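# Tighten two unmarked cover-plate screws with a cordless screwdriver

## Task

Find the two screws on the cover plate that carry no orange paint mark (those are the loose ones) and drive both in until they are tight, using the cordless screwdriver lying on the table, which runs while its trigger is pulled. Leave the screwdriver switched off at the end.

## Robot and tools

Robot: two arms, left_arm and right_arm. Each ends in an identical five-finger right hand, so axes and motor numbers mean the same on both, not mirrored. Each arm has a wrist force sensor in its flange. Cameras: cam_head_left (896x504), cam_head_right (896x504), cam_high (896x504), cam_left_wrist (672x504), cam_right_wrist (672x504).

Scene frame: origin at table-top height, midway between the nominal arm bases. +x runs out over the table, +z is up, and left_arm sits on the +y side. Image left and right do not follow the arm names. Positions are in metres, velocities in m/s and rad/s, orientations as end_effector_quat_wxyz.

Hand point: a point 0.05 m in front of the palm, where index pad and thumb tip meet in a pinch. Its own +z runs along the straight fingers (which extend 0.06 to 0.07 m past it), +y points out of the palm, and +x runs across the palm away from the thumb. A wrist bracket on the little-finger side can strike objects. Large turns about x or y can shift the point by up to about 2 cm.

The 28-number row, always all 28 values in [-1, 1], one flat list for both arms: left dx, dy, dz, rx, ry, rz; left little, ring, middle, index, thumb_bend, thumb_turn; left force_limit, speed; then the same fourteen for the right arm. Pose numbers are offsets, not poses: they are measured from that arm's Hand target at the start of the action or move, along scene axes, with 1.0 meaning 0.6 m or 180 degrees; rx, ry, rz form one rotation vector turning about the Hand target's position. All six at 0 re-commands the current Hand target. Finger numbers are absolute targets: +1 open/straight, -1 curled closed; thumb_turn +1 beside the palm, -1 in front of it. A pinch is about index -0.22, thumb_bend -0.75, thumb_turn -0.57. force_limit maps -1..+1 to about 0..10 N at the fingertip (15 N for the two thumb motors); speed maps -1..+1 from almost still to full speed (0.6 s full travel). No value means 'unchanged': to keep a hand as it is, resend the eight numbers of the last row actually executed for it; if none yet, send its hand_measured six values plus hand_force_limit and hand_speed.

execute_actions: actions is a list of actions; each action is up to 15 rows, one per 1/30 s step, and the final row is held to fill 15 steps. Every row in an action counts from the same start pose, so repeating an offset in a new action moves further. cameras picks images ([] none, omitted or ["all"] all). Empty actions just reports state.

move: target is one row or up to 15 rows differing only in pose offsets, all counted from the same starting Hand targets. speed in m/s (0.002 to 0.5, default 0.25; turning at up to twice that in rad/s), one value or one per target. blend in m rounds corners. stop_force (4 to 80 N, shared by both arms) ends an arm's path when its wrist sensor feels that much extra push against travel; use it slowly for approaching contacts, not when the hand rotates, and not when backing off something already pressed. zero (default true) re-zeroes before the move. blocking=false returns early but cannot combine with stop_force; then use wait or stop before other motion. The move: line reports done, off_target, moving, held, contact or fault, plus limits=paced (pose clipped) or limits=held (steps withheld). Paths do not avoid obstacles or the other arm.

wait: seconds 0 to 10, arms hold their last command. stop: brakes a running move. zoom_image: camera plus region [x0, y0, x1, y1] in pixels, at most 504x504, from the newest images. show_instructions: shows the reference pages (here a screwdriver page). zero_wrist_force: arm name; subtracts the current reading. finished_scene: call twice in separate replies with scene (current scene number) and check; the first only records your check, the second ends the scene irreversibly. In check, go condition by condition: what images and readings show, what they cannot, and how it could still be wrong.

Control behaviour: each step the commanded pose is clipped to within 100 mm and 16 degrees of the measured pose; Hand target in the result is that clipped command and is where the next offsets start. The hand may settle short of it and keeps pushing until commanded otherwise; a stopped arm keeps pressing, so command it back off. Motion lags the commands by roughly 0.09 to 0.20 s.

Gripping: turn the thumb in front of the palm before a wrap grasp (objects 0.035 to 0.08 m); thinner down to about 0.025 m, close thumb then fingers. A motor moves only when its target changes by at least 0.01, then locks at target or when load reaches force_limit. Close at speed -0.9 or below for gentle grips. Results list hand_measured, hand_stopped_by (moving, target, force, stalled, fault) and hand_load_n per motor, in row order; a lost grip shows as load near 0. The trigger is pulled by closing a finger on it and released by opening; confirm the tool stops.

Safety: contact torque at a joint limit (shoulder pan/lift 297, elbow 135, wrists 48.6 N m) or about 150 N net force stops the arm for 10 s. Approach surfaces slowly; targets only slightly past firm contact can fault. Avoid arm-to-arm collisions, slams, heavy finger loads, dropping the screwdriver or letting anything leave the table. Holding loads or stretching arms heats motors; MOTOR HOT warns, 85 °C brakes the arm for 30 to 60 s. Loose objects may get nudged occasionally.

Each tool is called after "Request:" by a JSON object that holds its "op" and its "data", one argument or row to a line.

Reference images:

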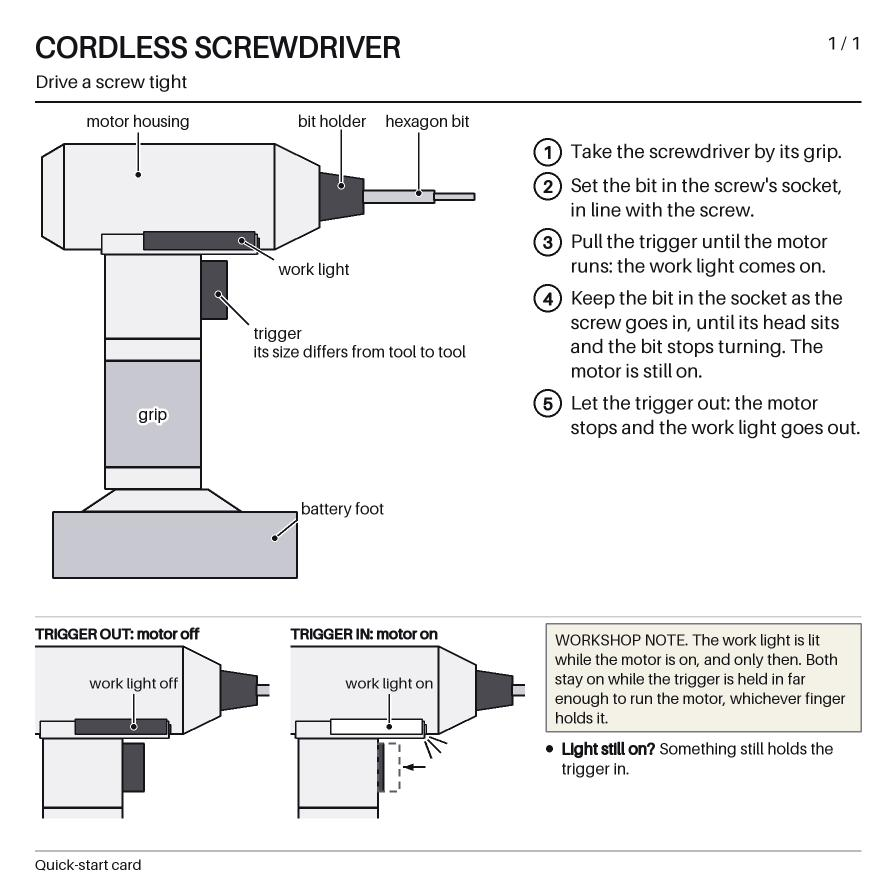

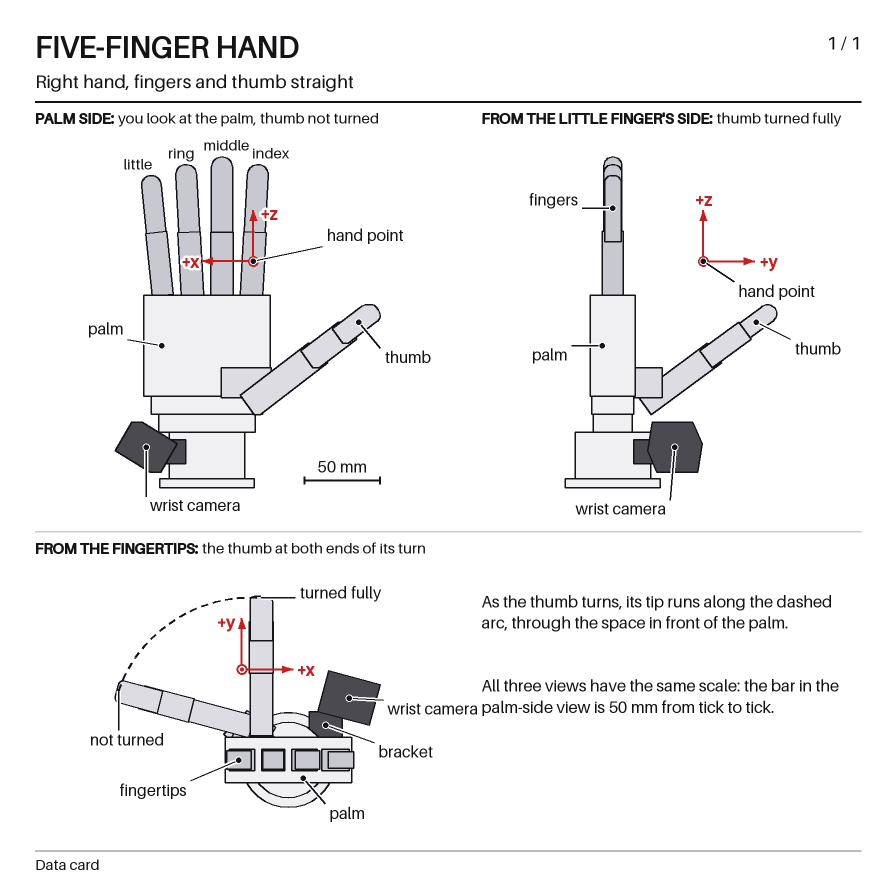

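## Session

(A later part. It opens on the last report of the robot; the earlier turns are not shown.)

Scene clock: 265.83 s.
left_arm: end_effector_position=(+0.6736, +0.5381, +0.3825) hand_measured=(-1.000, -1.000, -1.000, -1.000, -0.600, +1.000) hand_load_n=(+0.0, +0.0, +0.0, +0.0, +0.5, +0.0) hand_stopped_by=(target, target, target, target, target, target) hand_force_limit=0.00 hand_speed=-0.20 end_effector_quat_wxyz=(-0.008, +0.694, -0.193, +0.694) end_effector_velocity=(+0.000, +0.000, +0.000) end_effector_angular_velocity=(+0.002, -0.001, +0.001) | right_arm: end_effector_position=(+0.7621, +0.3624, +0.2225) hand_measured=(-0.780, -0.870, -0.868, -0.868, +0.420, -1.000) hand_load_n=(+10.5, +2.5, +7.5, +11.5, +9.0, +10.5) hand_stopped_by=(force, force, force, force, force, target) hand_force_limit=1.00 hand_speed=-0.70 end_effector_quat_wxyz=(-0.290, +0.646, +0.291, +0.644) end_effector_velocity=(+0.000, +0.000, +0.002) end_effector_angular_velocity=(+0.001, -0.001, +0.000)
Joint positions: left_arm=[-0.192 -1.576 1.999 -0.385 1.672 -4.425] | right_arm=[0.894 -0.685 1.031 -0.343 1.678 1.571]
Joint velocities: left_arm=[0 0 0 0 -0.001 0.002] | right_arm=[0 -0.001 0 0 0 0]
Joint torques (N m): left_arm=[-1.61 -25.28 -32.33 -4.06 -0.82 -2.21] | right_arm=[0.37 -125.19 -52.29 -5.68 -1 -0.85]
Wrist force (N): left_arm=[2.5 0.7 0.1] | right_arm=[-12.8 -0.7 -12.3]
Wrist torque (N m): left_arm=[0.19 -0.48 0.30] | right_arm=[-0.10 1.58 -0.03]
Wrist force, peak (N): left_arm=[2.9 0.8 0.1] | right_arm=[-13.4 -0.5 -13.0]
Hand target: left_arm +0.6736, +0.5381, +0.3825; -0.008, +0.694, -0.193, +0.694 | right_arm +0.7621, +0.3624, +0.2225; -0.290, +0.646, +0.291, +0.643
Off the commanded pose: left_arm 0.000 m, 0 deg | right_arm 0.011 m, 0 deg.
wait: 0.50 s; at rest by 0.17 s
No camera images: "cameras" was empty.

Request:
{"op": "move", "data": {
  "target": [0,0,0,0,0,0,-1,-1,-1,-1,-0.6,1,0,-0.2,0.00137,0.00095,-0.0007,0,0,0,-0.98,-0.95,-0.95,-0.95,-0.45,-1,1,-0.7],
  "speed": 0.004,
  "cameras": []
}}

Request:
{"op": "wait", "data": {
  "seconds": 0.3,
  "cameras": []
}}

Request:
{"op": "wait", "data": {
  "seconds": 0.3,
  "cameras": ["cam_right_wrist","cam_left_wrist"]
}}

Request:
{"op": "zoom_image", "data": {
  "camera": "cam_right_wrist",
  "region": [385, 45, 409, 69]
}}

Scene clock: 266.93 s.
left_arm: end_effector_position=(+0.6736, +0.5381, +0.3825) hand_measured=(-1.000, -1.000, -1.000, -1.000, -0.600, +1.000) hand_load_n=(+0.0, +0.0, +0.0, +0.0, +0.0, +0.0) hand_stopped_by=(target, target, target, target, target, target) hand_force_limit=0.00 hand_speed=-0.20 end_effector_quat_wxyz=(-0.008, +0.694, -0.193, +0.694) end_effector_velocity=(+0.000, +0.000, +0.000) end_effector_angular_velocity=(+0.001, +0.000, +0.001) | right_arm: end_effector_position=(+0.7630, +0.3629, +0.2219) hand_measured=(-0.780, -0.870, -0.868, -0.868, +0.420, -1.000) hand_load_n=(+10.5, +0.5, +5.5, +11.5, +10.0, +12.5) hand_stopped_by=(force, force, force, force, force, target) hand_force_limit=1.00 hand_speed=-0.70 end_effector_quat_wxyz=(-0.290, +0.646, +0.291, +0.643) end_effector_velocity=(+0.000, +0.000, -0.001) end_effector_angular_velocity=(-0.001, +0.001, +0.000)
Joint positions: left_arm=[-0.192 -1.576 1.999 -0.385 1.672 -4.425] | right_arm=[0.894 -0.683 1.029 -0.342 1.677 1.571]
Joint velocities: left_arm=[0 0 0 0 -0.001 0.001] | right_arm=[0 0 0 0.001 0 0]
Joint torques (N m): left_arm=[-3.92 -25.16 -33.09 -3.9 -0.37 -2.3] | right_arm=[-13.75 -133.39 -60.8 -7.95 -0.88 -0.91]
Wrist force (N): left_arm=[2.4 0.9 0.0] | right_arm=[-18.8 -1.7 -17.8]
Wrist torque (N m): left_arm=[0.22 -0.47 0.29] | right_arm=[-0.22 2.07 0.00]
Wrist force, peak (N): left_arm=[2.9 0.9 0.2] | right_arm=[-19.8 -2.4 -21.0]
Hand target: left_arm +0.6736, +0.5381, +0.3825; -0.008, +0.694, -0.193, +0.694 | right_arm +0.7630, +0.3629, +0.2220; -0.290, +0.646, +0.291, +0.643
Off the commanded pose: left_arm 0.000 m, 0 deg | right_arm 0.000 m, 0 deg.
move: done
No camera images: "cameras" was empty.

Scene clock: 267.23 s.
left_arm: end_effector_position=(+0.6736, +0.5381, +0.3825) hand_measured=(-1.000, -1.000, -1.000, -1.000, -0.600, +1.000) hand_load_n=(+0.0, +0.0, +0.0, +0.0, +0.0, +0.0) hand_stopped_by=(target, target, target, target, target, target) hand_force_limit=0.00 hand_speed=-0.20 end_effector_quat_wxyz=(-0.008, +0.694, -0.193, +0.694) end_effector_velocity=(+0.000, +0.000, +0.000) end_effector_angular_velocity=(+0.000, +0.000, +0.001) | right_arm: end_effector_position=(+0.7630, +0.3629, +0.2220) hand_measured=(-0.780, -0.870, -0.868, -0.868, +0.420, -1.000) hand_load_n=(+11.0, +0.5, +6.0, +11.5, +10.0, +12.0) hand_stopped_by=(force, force, force, force, force, target) hand_force_limit=1.00 hand_speed=-0.70 end_effector_quat_wxyz=(-0.290, +0.646, +0.291, +0.643) end_effector_velocity=(+0.000, +0.000, +0.000) end_effector_angular_velocity=(+0.001, +0.000, +0.000)
Joint positions: left_arm=[-0.192 -1.576 1.999 -0.385 1.672 -4.425] | right_arm=[0.894 -0.683 1.029 -0.342 1.677 1.571]
Joint velocities: left_arm=[0 0 0 0 -0.001 0] | right_arm=[0 0 0 0 0 0]
Joint torques (N m): left_arm=[-1.08 -24.32 -32.98 -4.33 -0.39 -2.25] | right_arm=[-9.05 -139.9 -58.37 -10.07 0.13 -1.01]
Wrist force (N): left_arm=[2.6 0.8 0.1] | right_arm=[-19.3 -2.2 -20.6]
Wrist torque (N m): left_arm=[0.21 -0.49 0.30] | right_arm=[0.09 2.00 -0.26]
Wrist force, peak (N): left_arm=[2.6 0.9 -0.3] | right_arm=[-19.9 -2.6 -21.4]
Hand target: left_arm +0.6736, +0.5381, +0.3825; -0.008, +0.694, -0.193, +0.694 | right_arm +0.7630, +0.3629, +0.2220; -0.290, +0.646, +0.291, +0.643
Off the commanded pose: left_arm 0.000 m, 0 deg | right_arm 0.000 m, 0 deg.
wait: 0.30 s; at rest by 0.17 s
No camera images: "cameras" was empty.

Scene clock: 267.53 s.
left_arm: end_effector_position=(+0.6736, +0.5381, +0.3825) hand_measured=(-1.000, -1.000, -1.000, -1.000, -0.600, +1.000) hand_load_n=(+0.0, +0.0, +0.0, +0.0, +0.0, +0.0) hand_stopped_by=(target, target, target, target, target, target) hand_force_limit=0.00 hand_speed=-0.20 end_effector_quat_wxyz=(-0.008, +0.694, -0.193, +0.694) end_effector_velocity=(+0.000, +0.001, +0.000) end_effector_angular_velocity=(+0.000, +0.000, +0.001) | right_arm: end_effector_position=(+0.7630, +0.3629, +0.2220) hand_measured=(-0.780, -0.870, -0.868, -0.868, +0.420, -1.000) hand_load_n=(+10.5, +0.5, +6.0, +11.0, +10.0, +12.0) hand_stopped_by=(force, force, force, force, force, target) hand_force_limit=1.00 hand_speed=-0.70 end_effector_quat_wxyz=(-0.290, +0.646, +0.291, +0.643) end_effector_velocity=(+0.000, +0.000, -0.001) end_effector_angular_velocity=(+0.000, +0.000, +0.000)
Joint positions: left_arm=[-0.192 -1.576 1.999 -0.385 1.672 -4.425] | right_arm=[0.894 -0.683 1.029 -0.342 1.677 1.571]
Joint velocities: left_arm=[0 0 0 0.001 -0.001 0] | right_arm=[0 0.001 0 -0.001 0 0]
Joint torques (N m): left_arm=[-1.43 -23.68 -33.33 -4.04 -0.71 -2.16] | right_arm=[-5.5 -144.69 -59.82 -9.53 0.79 -0.79]
Wrist force (N): left_arm=[2.5 0.5 0.0] | right_arm=[-17.7 -1.2 -15.0]
Wrist torque (N m): left_arm=[0.17 -0.48 0.29] | right_arm=[-0.27 1.81 -0.03]
Wrist force, peak (N): left_arm=[2.8 0.6 -0.1] | right_arm=[-20.0 -2.9 -21.9]
Hand target: left_arm +0.6736, +0.5381, +0.3825; -0.008, +0.694, -0.193, +0.694 | right_arm +0.7630, +0.3629, +0.2220; -0.290, +0.646, +0.291, +0.643
Off the commanded pose: left_arm 0.000 m, 0 deg | right_arm 0.000 m, 0 deg.
wait: 0.30 s; at rest by 0.17 s
Images, in order (width x height): cam_left_wrist 672x504, cam_right_wrist 672x504.

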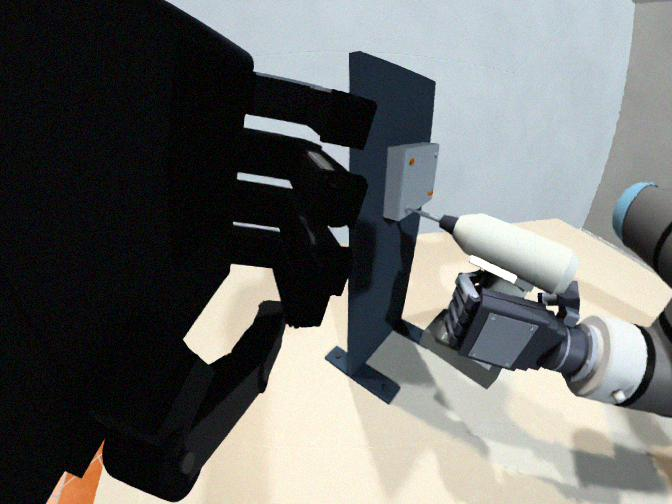

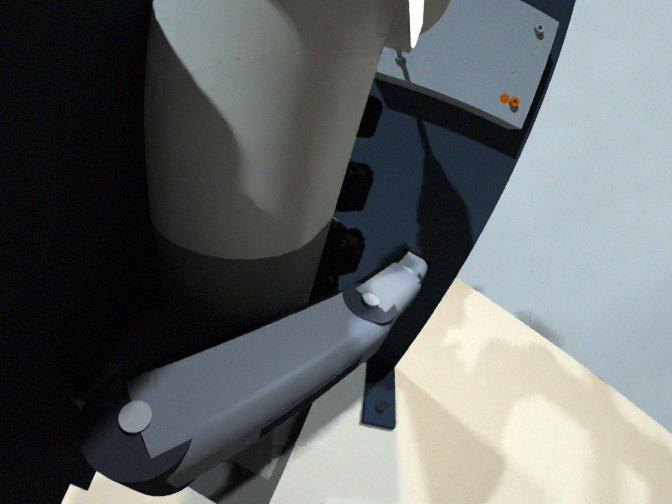

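Scaled by 21.000 from the camera's 672x504 image, which has a finer 960x720 frame.

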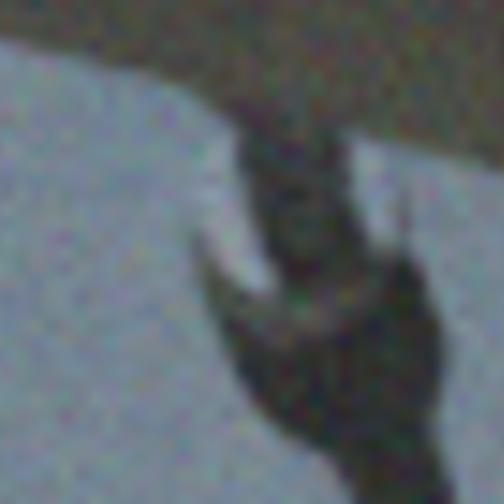

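Request:
{"op": "move", "data": {
  "target": [0,0,0,0,0,0,-1,-1,-1,-1,-0.6,1,0,-0.2,-0.0479,-0.0333,0,0,0,0,-0.3,-0.95,-0.95,-0.95,-0.45,-1,0.4,-0.7],
  "speed": 0.05,
  "cameras": ["cam_right_wrist","cam_left_wrist"]
}}

Request:
{"op": "zoom_image", "data": {
  "camera": "cam_right_wrist",
  "region": [380, 45, 420, 85]
}}

Request:
{"op": "zoom_image", "data": {
  "camera": "cam_left_wrist",
  "region": [395, 150, 445, 225]
}}

Request:
{"op": "zoom_image", "data": {
  "camera": "cam_right_wrist",
  "region": [370, 0, 570, 130]
}}

Scene clock: 269.00 s.
left_arm: end_effector_position=(+0.6736, +0.5381, +0.3825) hand_measured=(-1.000, -1.000, -1.000, -1.000, -0.600, +1.000) hand_load_n=(+0.0, +0.0, +0.0, +0.0, +0.0, +0.0) hand_stopped_by=(target, target, target, target, target, target) hand_force_limit=0.00 hand_speed=-0.20 end_effector_quat_wxyz=(-0.008, +0.694, -0.193, +0.694) end_effector_velocity=(+0.000, +0.001, +0.000) end_effector_angular_velocity=(+0.001, +0.000, +0.001) | right_arm: end_effector_position=(+0.7341, +0.3430, +0.2221) hand_measured=(-0.300, -0.870, -0.868, -0.868, +0.420, -1.000) hand_load_n=(+0.0, +3.5, +8.0, +11.0, +9.5, +8.0) hand_stopped_by=(target, force, force, force, force, target) hand_force_limit=0.40 hand_speed=-0.70 end_effector_quat_wxyz=(-0.290, +0.646, +0.291, +0.644) end_effector_velocity=(+0.000, +0.000, +0.000) end_effector_angular_velocity=(-0.001, +0.001, +0.000)
Joint positions: left_arm=[-0.192 -1.576 1.999 -0.385 1.672 -4.425] | right_arm=[0.906 -0.736 1.128 -0.389 1.689 1.571]
Joint velocities: left_arm=[0 0 0 0.001 -0.001 0.001] | right_arm=[0 0 0 0.002 0 0]
Joint torques (N m): left_arm=[-1.87 -23.5 -34.37 -3.95 -0.21 -2.22] | right_arm=[-15.88 -109.82 -46.94 -1.5 -1.15 0.41]
Wrist force (N): left_arm=[2.4 0.5 0.0] | right_arm=[-8.8 0.7 -2.4]
Wrist torque (N m): left_arm=[0.17 -0.47 0.29] | right_arm=[0.25 0.86 -0.02]
Wrist force, peak (N): left_arm=[2.9 1.0 0.1] | right_arm=[-20.2 -2.7 -21.7]
Hand target: left_arm +0.6736, +0.5381, +0.3825; -0.008, +0.694, -0.193, +0.694 | right_arm +0.7342, +0.3429, +0.2220; -0.290, +0.646, +0.291, +0.644
Off the commanded pose: left_arm 0.000 m, 0 deg | right_arm 0.000 m, 0 deg.
move: done
Images, in order (width x height): cam_left_wrist 672x504, cam_right_wrist 672x504.

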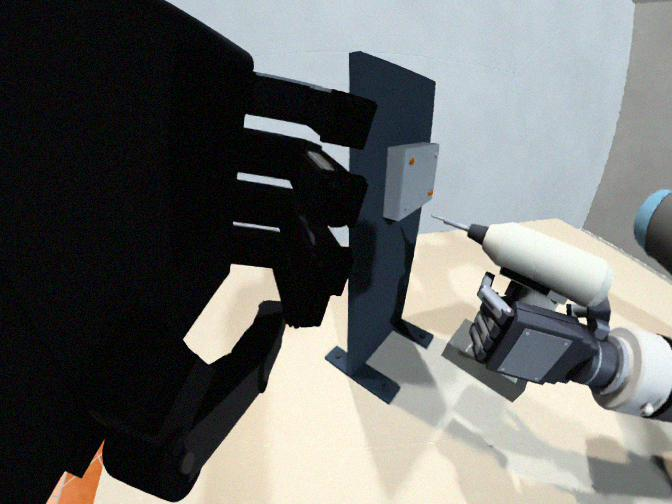

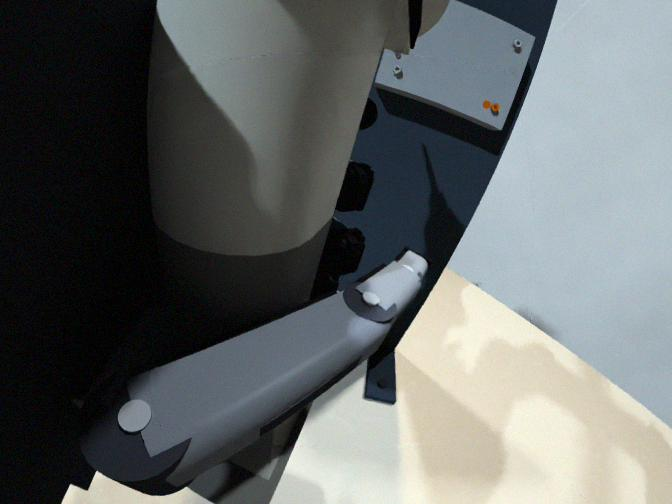

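Scaled by 12.600 from the camera's 672x504 image, which has a finer 960x720 frame.

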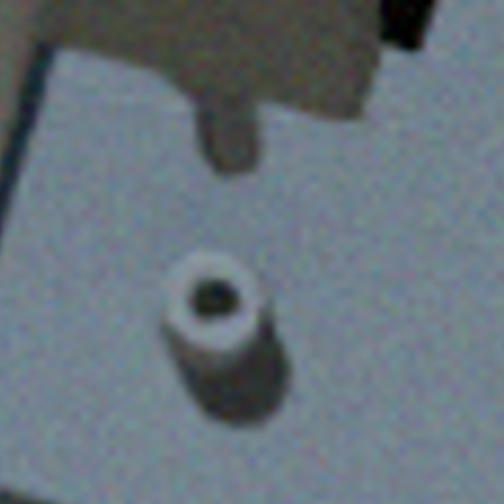

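Scaled by 6.720 from the camera's 672x504 image, which has a finer 960x720 frame.

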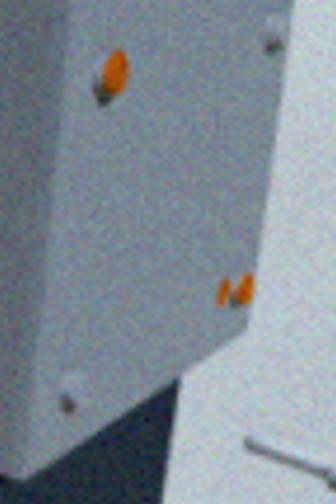

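Scaled by 2.520 from the camera's 672x504 image, which has a finer 960x720 frame.

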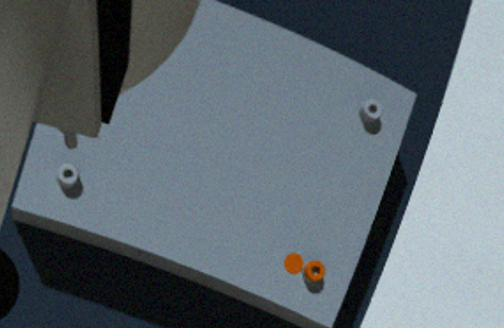

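Request:
{"op": "zoom_image", "data": {
  "camera": "cam_right_wrist",
  "region": [498, 25, 538, 65]
}}

Request:
{"op": "zoom_image", "data": {
  "camera": "cam_right_wrist",
  "region": [474, 85, 514, 125]
}}

Request:
{"op": "zoom_image", "data": {
  "camera": "cam_left_wrist",
  "region": [395, 195, 425, 225]
}}

Request:
{"op": "zoom_image", "data": {
  "camera": "cam_left_wrist",
  "region": [420, 175, 450, 205]
}}

Request:
{"op": "zoom_image", "data": {
  "camera": "cam_left_wrist",
  "region": [420, 140, 450, 170]
}}

Request:
{"op": "zoom_image", "data": {
  "camera": "cam_left_wrist",
  "region": [400, 145, 430, 175]
}}

Scaled by 12.600 from the camera's 672x504 image, which has a finer 960x720 frame.

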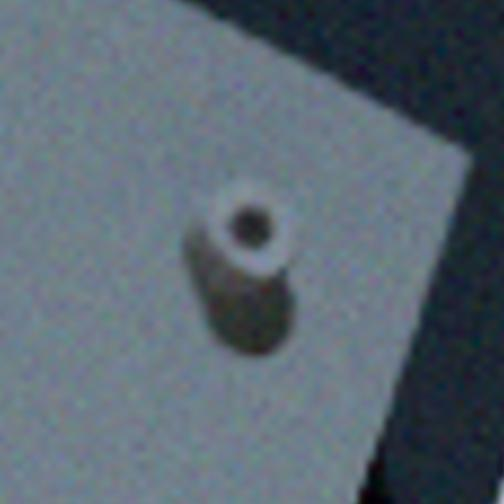

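Scaled by 12.600 from the camera's 672x504 image, which has a finer 960x720 frame.

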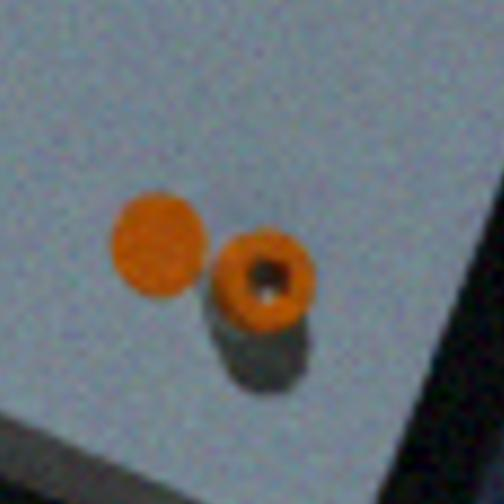

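Scaled by 16.800 from the camera's 672x504 image, which has a finer 960x720 frame.

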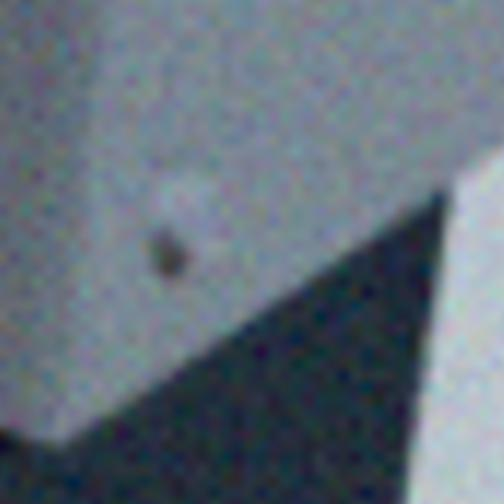

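Scaled by 16.800 from the camera's 672x504 image, which has a finer 960x720 frame.

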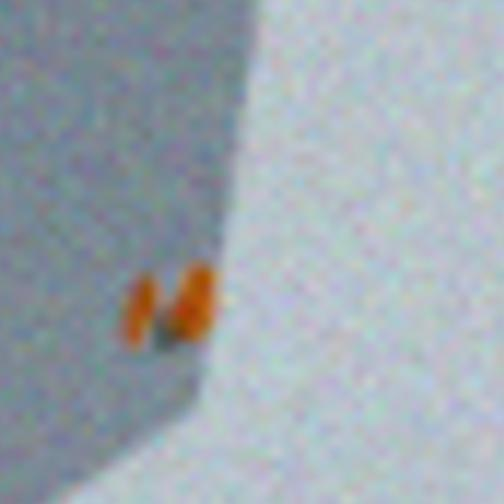

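Scaled by 16.800 from the camera's 672x504 image, which has a finer 960x720 frame.

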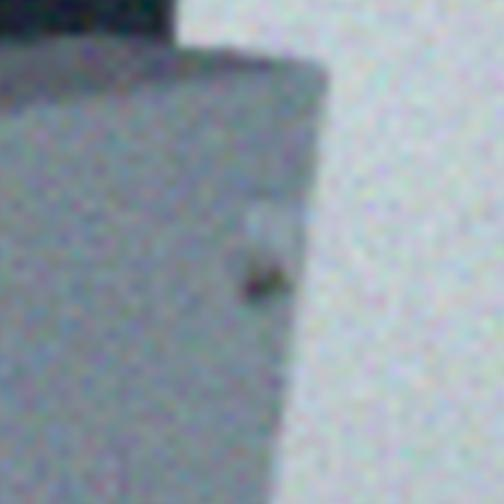

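Scaled by 16.800 from the camera's 672x504 image, which has a finer 960x720 frame.

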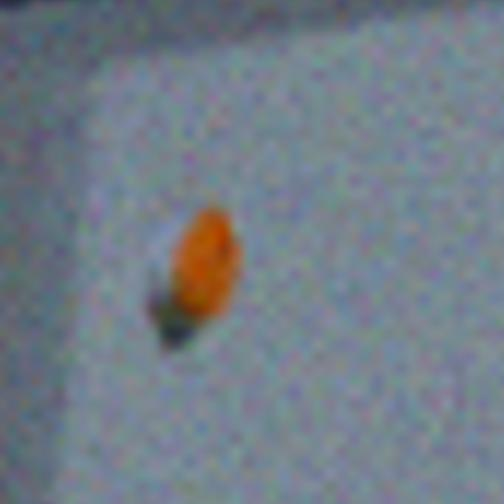

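Request:
{"op": "move", "data": {
  "target": [0,0,0,0,0,0,-1,-1,-1,-1,-0.6,1,0,-0.2,0.0205,0.01425,0,0,0,0,-0.98,-0.95,-0.95,-0.95,-0.45,-1,1,-0.7],
  "speed": 0.04,
  "cameras": ["cam_right_wrist"]
}}

Request:
{"op": "zoom_image", "data": {
  "camera": "cam_right_wrist",
  "region": [380, 45, 420, 85]
}}

Scene clock: 271.40 s.
left_arm: end_effector_position=(+0.6736, +0.5381, +0.3825) hand_measured=(-1.000, -1.000, -1.000, -1.000, -0.600, +1.000) hand_load_n=(+0.0, +0.0, +0.0, +0.0, +0.0, +0.0) hand_stopped_by=(target, target, target, target, target, target) hand_force_limit=0.00 hand_speed=-0.20 end_effector_quat_wxyz=(-0.008, +0.694, -0.193, +0.694) end_effector_velocity=(+0.000, +0.000, +0.000) end_effector_angular_velocity=(+0.000, +0.000, +0.000) | right_arm: end_effector_position=(+0.7466, +0.3514, +0.2220) hand_measured=(-0.796, -0.870, -0.868, -0.868, +0.420, -1.000) hand_load_n=(+10.5, +3.5, +8.0, +11.5, +9.5, +7.5) hand_stopped_by=(force, force, force, force, force, target) hand_force_limit=1.00 hand_speed=-0.70 end_effector_quat_wxyz=(-0.290, +0.646, +0.291, +0.644) end_effector_velocity=(+0.000, +0.000, +0.002) end_effector_angular_velocity=(+0.002, -0.001, -0.001)
Joint positions: left_arm=[-0.192 -1.576 1.999 -0.385 1.672 -4.425] | right_arm=[0.9 -0.714 1.087 -0.37 1.684 1.571]
Joint velocities: left_arm=[0 0 0 0 0 0] | right_arm=[0 -0.001 0 -0.001 0.001 0]
Joint torques (N m): left_arm=[1.33 -23.87 -34.03 -3.8 0.07 -2.31] | right_arm=[14.02 -130.83 -40.64 -6.4 1.42 -0.55]
Wrist force (N): left_arm=[2.3 1.2 0.0] | right_arm=[-8.3 0.7 -2.2]
Wrist torque (N m): left_arm=[0.27 -0.45 0.30] | right_arm=[0.22 0.78 0.00]
Wrist force, peak (N): left_arm=[2.8 0.9 0.0] | right_arm=[-9.1 0.3 -3.3]
Hand target: left_arm +0.6736, +0.5381, +0.3825; -0.008, +0.694, -0.193, +0.694 | right_arm +0.7465, +0.3515, +0.2220; -0.290, +0.646, +0.291, +0.644
Off the commanded pose: left_arm 0.000 m, 0 deg | right_arm 0.000 m, 0 deg.
move: done
Images, in order (width x height): cam_right_wrist 672x504.

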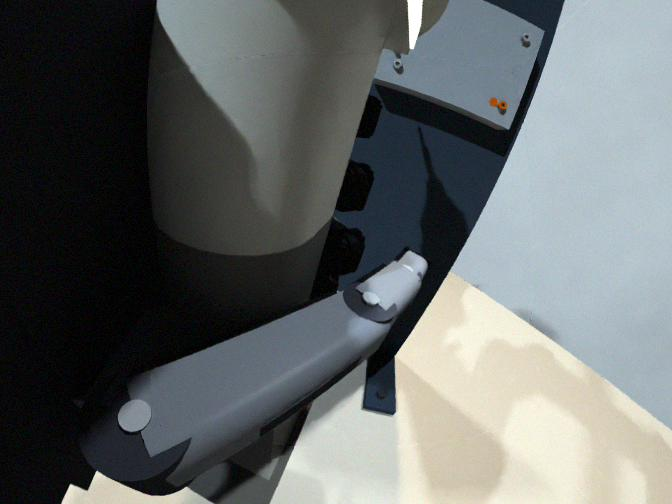

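Scaled by 12.600 from the camera's 672x504 image, which has a finer 960x720 frame.

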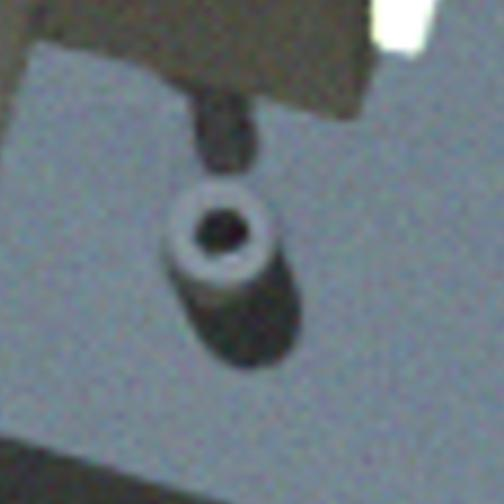

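Request:
{"op": "move", "data": {
  "target": [0,0,0,0,0,0,-1,-1,-1,-1,-0.6,1,0,-0.2,0.00048,-0.00068,-0.00133,0,0,0,-0.98,-0.95,-0.95,-0.95,-0.45,-1,1,-0.7],
  "speed": 0.03,
  "cameras": []
}}

Request:
{"op": "move", "data": {
  "target": [0,0,0,0,0,0,-1,-1,-1,-1,-0.6,1,0,-0.2,0.0328,0.0228,0,0,0,0,-0.98,-0.95,-0.95,-0.95,-0.45,-1,1,-0.7],
  "speed": 0.006,
  "stop_force": 7,
  "cameras": ["cam_right_wrist","cam_left_wrist"]
}}

Request:
{"op": "zoom_image", "data": {
  "camera": "cam_right_wrist",
  "region": [385, 45, 409, 69]
}}

Scene clock: 272.47 s.
left_arm: end_effector_position=(+0.6736, +0.5381, +0.3825) hand_measured=(-1.000, -1.000, -1.000, -1.000, -0.600, +1.000) hand_load_n=(+0.0, +0.0, +0.0, -0.5, +0.5, +0.0) hand_stopped_by=(target, target, target, target, target, target) hand_force_limit=0.00 hand_speed=-0.20 end_effector_quat_wxyz=(-0.008, +0.694, -0.193, +0.694) end_effector_velocity=(+0.000, +0.000, +0.000) end_effector_angular_velocity=(+0.000, -0.001, +0.000) | right_arm: end_effector_position=(+0.7468, +0.3511, +0.2213) hand_measured=(-0.796, -0.870, -0.868, -0.868, +0.420, -1.000) hand_load_n=(+11.0, +3.5, +7.5, +11.0, +9.5, +7.5) hand_stopped_by=(force, force, force, force, force, target) hand_force_limit=1.00 hand_speed=-0.70 end_effector_quat_wxyz=(-0.290, +0.646, +0.291, +0.644) end_effector_velocity=(+0.000, +0.000, +0.001) end_effector_angular_velocity=(+0.001, -0.001, +0.000)
Joint positions: left_arm=[-0.192 -1.576 1.999 -0.385 1.672 -4.425] | right_arm=[0.9 -0.714 1.088 -0.371 1.684 1.571]
Joint velocities: left_arm=[0 0 0 0 0 0] | right_arm=[0 0 0 -0.001 0 0]
Joint torques (N m): left_arm=[2.85 -25.78 -34.6 -3.74 -0.3 -2.1] | right_arm=[-14.29 -112.4 -41.77 -6.06 -1.38 -1.29]
Wrist force (N): left_arm=[2.3 1.0 0.0] | right_arm=[-8.8 0.6 -2.4]
Wrist torque (N m): left_arm=[0.24 -0.46 0.29] | right_arm=[0.22 0.86 -0.03]
Wrist force, peak (N): left_arm=[2.9 0.9 0.0] | right_arm=[-9.0 0.4 -2.1]
Hand target: left_arm +0.6736, +0.5381, +0.3825; -0.008, +0.694, -0.193, +0.694 | right_arm +0.7468, +0.3511, +0.2212; -0.290, +0.646, +0.291, +0.644
Off the commanded pose: left_arm 0.000 m, 0 deg | right_arm 0.000 m, 0 deg.
move: done
No camera images: "cameras" was empty.

Scene clock: 277.20 s.
left_arm: end_effector_position=(+0.6736, +0.5381, +0.3825) hand_measured=(-1.000, -1.000, -1.000, -1.000, -0.600, +1.000) hand_load_n=(+0.0, +0.0, +0.0, +0.0, +0.0, +0.0) hand_stopped_by=(target, target, target, target, target, target) hand_force_limit=0.00 hand_speed=-0.20 end_effector_quat_wxyz=(-0.008, +0.694, -0.193, +0.694) end_effector_velocity=(+0.000, +0.000, +0.000) end_effector_angular_velocity=(+0.000, -0.001, -0.001) | right_arm: end_effector_position=(+0.7629, +0.3623, +0.2213) hand_measured=(-0.796, -0.870, -0.868, -0.868, +0.420, -1.000) hand_load_n=(+11.0, +1.0, +6.5, +12.0, +9.0, +11.0) hand_stopped_by=(force, force, force, force, force, target) hand_force_limit=1.00 hand_speed=-0.70 end_effector_quat_wxyz=(-0.290, +0.646, +0.291, +0.644) end_effector_velocity=(+0.000, +0.000, -0.001) end_effector_angular_velocity=(-0.001, +0.000, +0.000)
Joint positions: left_arm=[-0.192 -1.576 1.999 -0.385 1.672 -4.425] | right_arm=[0.893 -0.683 1.031 -0.344 1.677 1.571]
Joint velocities: left_arm=[0 0 0 0 0 0.001] | right_arm=[0 0.001 0 0 0 0]
Joint torques (N m): left_arm=[3.71 -25.3 -36.27 -3.08 0.14 -1.73] | right_arm=[14.49 -128.18 -45.44 -5.62 0.98 -2]
Wrist force (N): left_arm=[2.6 0.9 0.1] | right_arm=[-7.7 0.9 -7.0]
Wrist torque (N m): left_arm=[0.22 -0.50 0.31] | right_arm=[0.04 1.34 0.04]
Wrist force, peak (N): left_arm=[3.2 0.8 -0.1] | right_arm=[-9.9 -1.7 -12.3]
Hand target: left_arm +0.6736, +0.5381, +0.3825; -0.008, +0.694, -0.193, +0.694 | right_arm +0.7629, +0.3623, +0.2213; -0.290, +0.646, +0.291, +0.644
Off the commanded pose: left_arm 0.000 m, 0 deg | right_arm 0.004 m, 0 deg.
move: contact (right_arm)
Images, in order (width x height): cam_left_wrist 672x504, cam_right_wrist 672x504.

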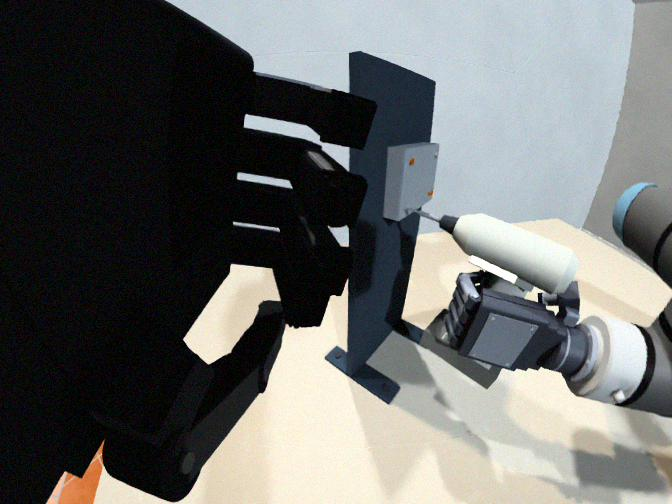

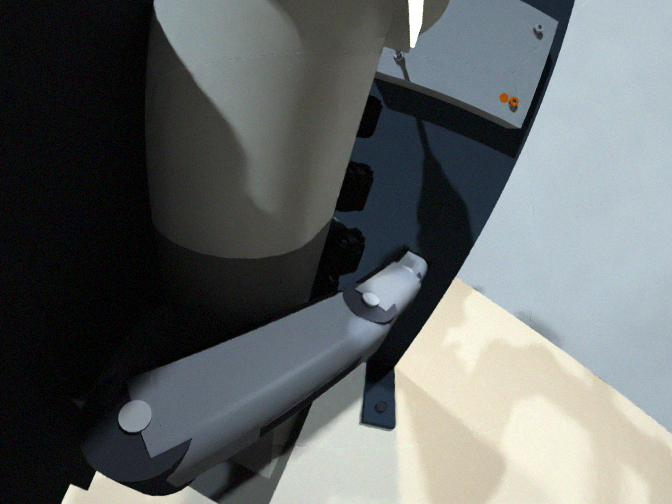

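Scaled by 21.000 from the camera's 672x504 image, which has a finer 960x720 frame.

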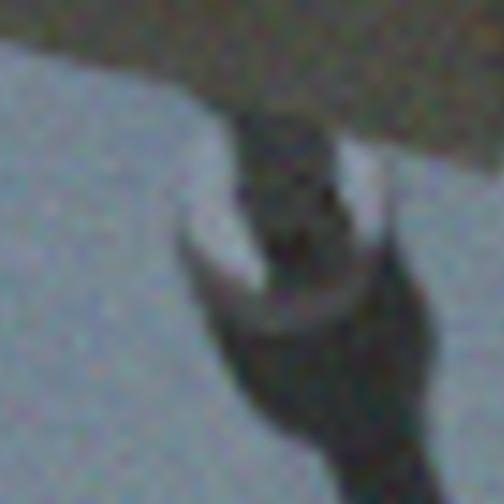

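Request:
{"op": "move", "data": {
  "target": [0,0,0,0,0,0,-1,-1,-1,-1,-0.6,1,0,-0.2,0.0055,0.0038,0,0,0,0,-0.98,-0.95,-0.95,-0.95,-0.45,-1,1,-0.7],
  "speed": 0.003,
  "stop_force": 10,
  "cameras": []
}}

Request:
{"op": "wait", "data": {
  "seconds": 0.2,
  "cameras": ["cam_right_wrist","cam_left_wrist"]
}}

Request:
{"op": "zoom_image", "data": {
  "camera": "cam_right_wrist",
  "region": [385, 45, 409, 69]
}}

Request:
{"op": "wait", "data": {
  "seconds": 0.17,
  "cameras": ["cam_right_wrist","cam_left_wrist"]
}}

Request:
{"op": "zoom_image", "data": {
  "camera": "cam_right_wrist",
  "region": [385, 45, 409, 69]
}}

Scene clock: 279.03 s.
left_arm: end_effector_position=(+0.6736, +0.5381, +0.3825) hand_measured=(-1.000, -1.000, -1.000, -1.000, -0.600, +1.000) hand_load_n=(+0.0, +0.0, +0.0, +0.0, +0.5, +0.0) hand_stopped_by=(target, target, target, target, target, target) hand_force_limit=0.00 hand_speed=-0.20 end_effector_quat_wxyz=(-0.008, +0.694, -0.193, +0.694) end_effector_velocity=(+0.000, +0.001, -0.001) end_effector_angular_velocity=(+0.001, +0.000, +0.001) | right_arm: end_effector_position=(+0.7635, +0.3629, +0.2212) hand_measured=(-0.796, -0.870, -0.868, -0.868, +0.420, -1.000) hand_load_n=(+11.5, +0.0, +6.5, +12.5, +9.5, +10.5) hand_stopped_by=(force, force, force, force, force, target) hand_force_limit=1.00 hand_speed=-0.70 end_effector_quat_wxyz=(-0.290, +0.646, +0.292, +0.643) end_effector_velocity=(+0.000, +0.000, +0.000) end_effector_angular_velocity=(+0.000, +0.000, +0.001)
Joint positions: left_arm=[-0.192 -1.576 1.999 -0.385 1.672 -4.425] | right_arm=[0.893 -0.682 1.029 -0.343 1.677 1.571]
Joint velocities: left_arm=[0.001 0.001 0 -0.001 0 0.001] | right_arm=[0 0 0 0 -0.001 0]
Joint torques (N m): left_arm=[4.11 -25.47 -36.12 -2.84 0.31 -2] | right_arm=[-0.34 -131.08 -56.15 -6.43 0.46 -0.55]
Wrist force (N): left_arm=[2.6 0.7 -0.4] | right_arm=[-15.7 -1.6 -16.1]
Wrist torque (N m): left_arm=[0.22 -0.50 0.30] | right_arm=[-0.11 1.99 -0.13]
Wrist force, peak (N): left_arm=[3.0 0.7 0.1] | right_arm=[-17.8 -2.2 -21.1]
Hand target: left_arm +0.6736, +0.5381, +0.3825; -0.008, +0.694, -0.193, +0.694 | right_arm +0.7635, +0.3629, +0.2212; -0.290, +0.646, +0.292, +0.643
Off the commanded pose: left_arm 0.000 m, 0 deg | right_arm 0.003 m, 0 deg.
move: contact (right_arm)
No camera images: "cameras" was empty.

Scene clock: 279.23 s.
left_arm: end_effector_position=(+0.6736, +0.5381, +0.3825) hand_measured=(-1.000, -1.000, -1.000, -1.000, -0.600, +1.000) hand_load_n=(+0.0, +0.0, +0.0, +0.0, +0.0, +0.0) hand_stopped_by=(target, target, target, target, target, target) hand_force_limit=0.00 hand_speed=-0.20 end_effector_quat_wxyz=(-0.008, +0.694, -0.193, +0.694) end_effector_velocity=(+0.000, +0.000, +0.000) end_effector_angular_velocity=(-0.001, +0.000, +0.000) | right_arm: end_effector_position=(+0.7635, +0.3629, +0.2212) hand_measured=(-0.796, -0.870, -0.868, -0.868, +0.420, -1.000) hand_load_n=(+11.5, +0.5, +6.0, +12.0, +9.5, +11.5) hand_stopped_by=(force, force, force, force, force, target) hand_force_limit=1.00 hand_speed=-0.70 end_effector_quat_wxyz=(-0.290, +0.646, +0.292, +0.643) end_effector_velocity=(+0.000, +0.000, +0.002) end_effector_angular_velocity=(+0.000, +0.000, +0.000)
Joint positions: left_arm=[-0.192 -1.576 1.999 -0.385 1.672 -4.425] | right_arm=[0.893 -0.682 1.029 -0.343 1.677 1.571]
Joint velocities: left_arm=[0 0 0 0 0 -0.001] | right_arm=[0 -0.001 0 0.002 0 0]
Joint torques (N m): left_arm=[4.09 -24.08 -36.72 -3.07 0.69 -2.28] | right_arm=[1.42 -127.99 -55.98 -6.36 0.2 -0.35]
Wrist force (N): left_arm=[2.2 0.5 -0.2] | right_arm=[-16.0 -0.8 -17.9]
Wrist torque (N m): left_arm=[0.17 -0.44 0.27] | right_arm=[0.18 1.90 -0.23]
Wrist force, peak (N): left_arm=[2.7 1.3 -0.1] | right_arm=[-16.3 -0.9 -18.2]
Hand target: left_arm +0.6736, +0.5381, +0.3825; -0.008, +0.694, -0.193, +0.694 | right_arm +0.7635, +0.3629, +0.2212; -0.290, +0.646, +0.292, +0.643
Off the commanded pose: left_arm 0.000 m, 0 deg | right_arm 0.003 m, 0 deg.
wait: 0.20 s; at rest by 0.17 s
Images, in order (width x height): cam_left_wrist 672x504, cam_right_wrist 672x504.

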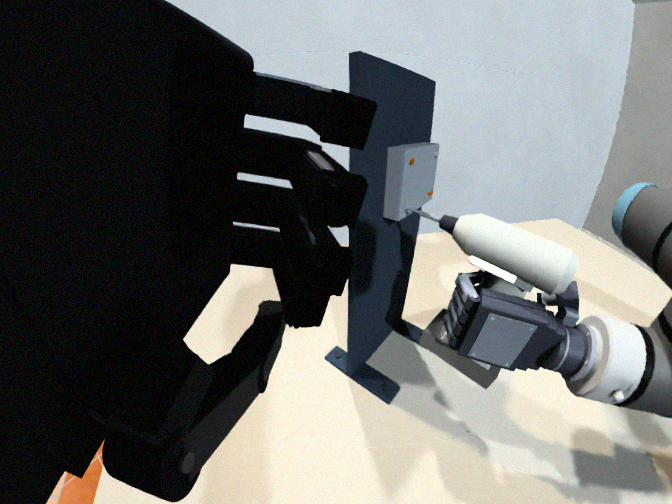

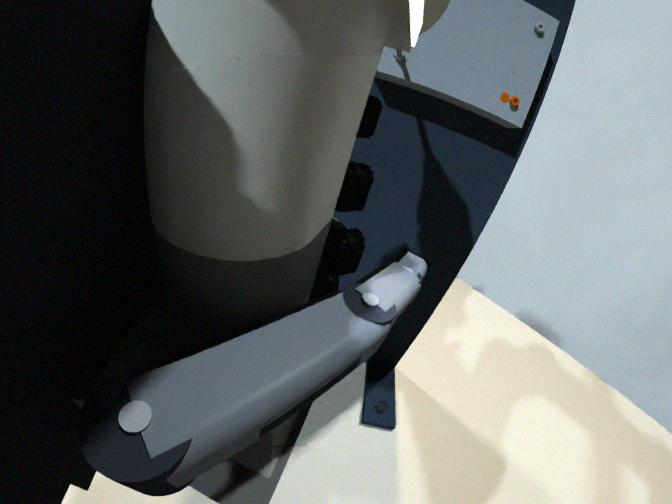

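Scaled by 21.000 from the camera's 672x504 image, which has a finer 960x720 frame.

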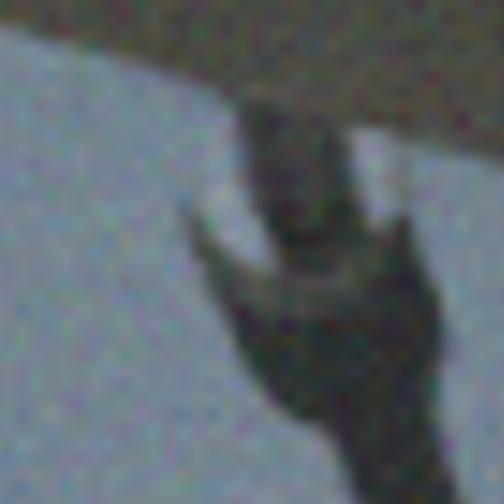

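Scene clock: 279.43 s.
left_arm: end_effector_position=(+0.6736, +0.5381, +0.3825) hand_measured=(-1.000, -1.000, -1.000, -1.000, -0.600, +1.000) hand_load_n=(+0.0, +0.0, +0.0, +0.0, +0.0, +0.0) hand_stopped_by=(target, target, target, target, target, target) hand_force_limit=0.00 hand_speed=-0.20 end_effector_quat_wxyz=(-0.008, +0.694, -0.193, +0.694) end_effector_velocity=(+0.000, +0.001, +0.000) end_effector_angular_velocity=(+0.001, +0.000, +0.001) | right_arm: end_effector_position=(+0.7635, +0.3629, +0.2212) hand_measured=(-0.796, -0.870, -0.868, -0.868, +0.420, -1.000) hand_load_n=(+11.5, +0.0, +6.0, +12.5, +9.5, +11.5) hand_stopped_by=(force, force, force, force, force, target) hand_force_limit=1.00 hand_speed=-0.70 end_effector_quat_wxyz=(-0.290, +0.646, +0.292, +0.643) end_effector_velocity=(+0.000, +0.000, -0.001) end_effector_angular_velocity=(-0.001, +0.000, +0.000)
Joint positions: left_arm=[-0.192 -1.576 1.999 -0.385 1.672 -4.425] | right_arm=[0.893 -0.682 1.029 -0.343 1.677 1.571]
Joint velocities: left_arm=[0.001 0 0 0.001 0 0] | right_arm=[0 0 0 0 0 0]
Joint torques (N m): left_arm=[6.8 -27.54 -36.2 -3.34 0.45 -1.86] | right_arm=[-5.3 -130.09 -55.49 -5.33 0.07 -0.41]
Wrist force (N): left_arm=[2.8 0.7 -0.3] | right_arm=[-13.1 0.6 -11.5]
Wrist torque (N m): left_arm=[0.21 -0.52 0.31] | right_arm=[-0.02 1.52 -0.14]
Wrist force, peak (N): left_arm=[2.8 0.7 -0.3] | right_arm=[-16.0 -1.1 -18.4]
Hand target: left_arm +0.6736, +0.5381, +0.3825; -0.008, +0.694, -0.193, +0.694 | right_arm +0.7635, +0.3629, +0.2212; -0.290, +0.646, +0.292, +0.643
Off the commanded pose: left_arm 0.000 m, 0 deg | right_arm 0.003 m, 0 deg.
wait: 0.20 s; at rest by 0.17 s
Images, in order (width x height): cam_left_wrist 672x504, cam_right_wrist 672x504.

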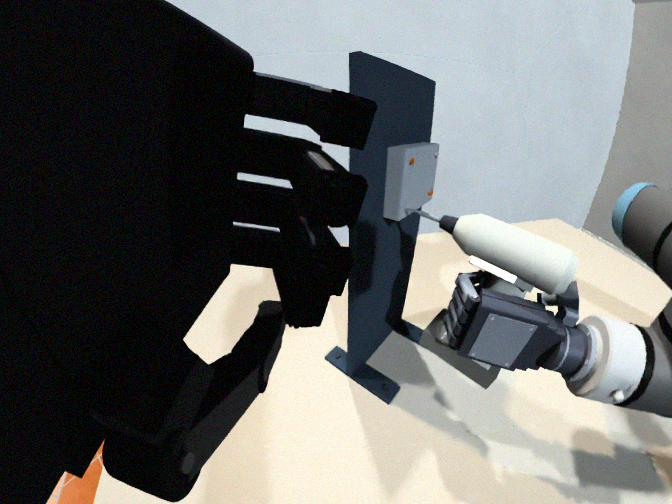

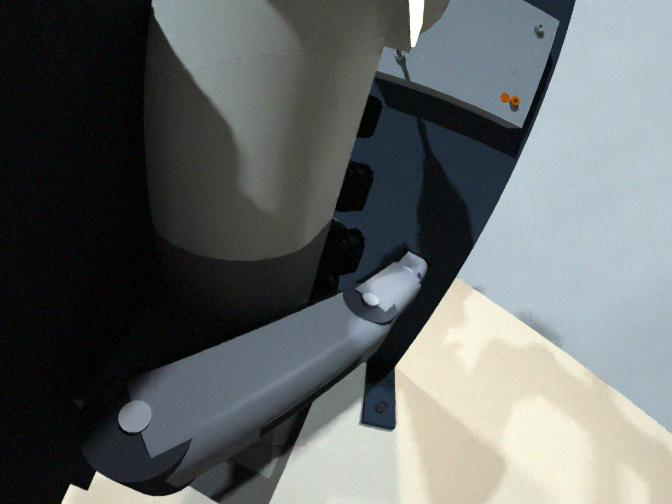

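Scaled by 21.000 from the camera's 672x504 image, which has a finer 960x720 frame.

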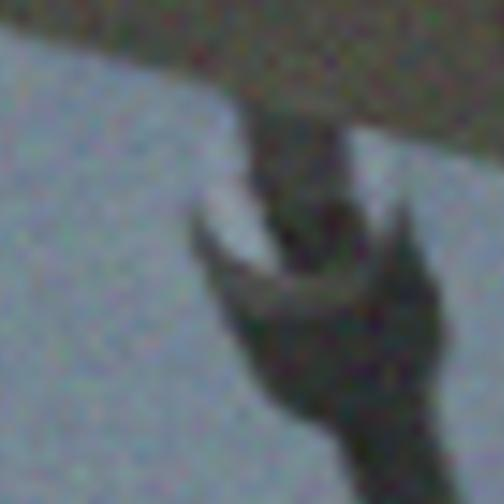

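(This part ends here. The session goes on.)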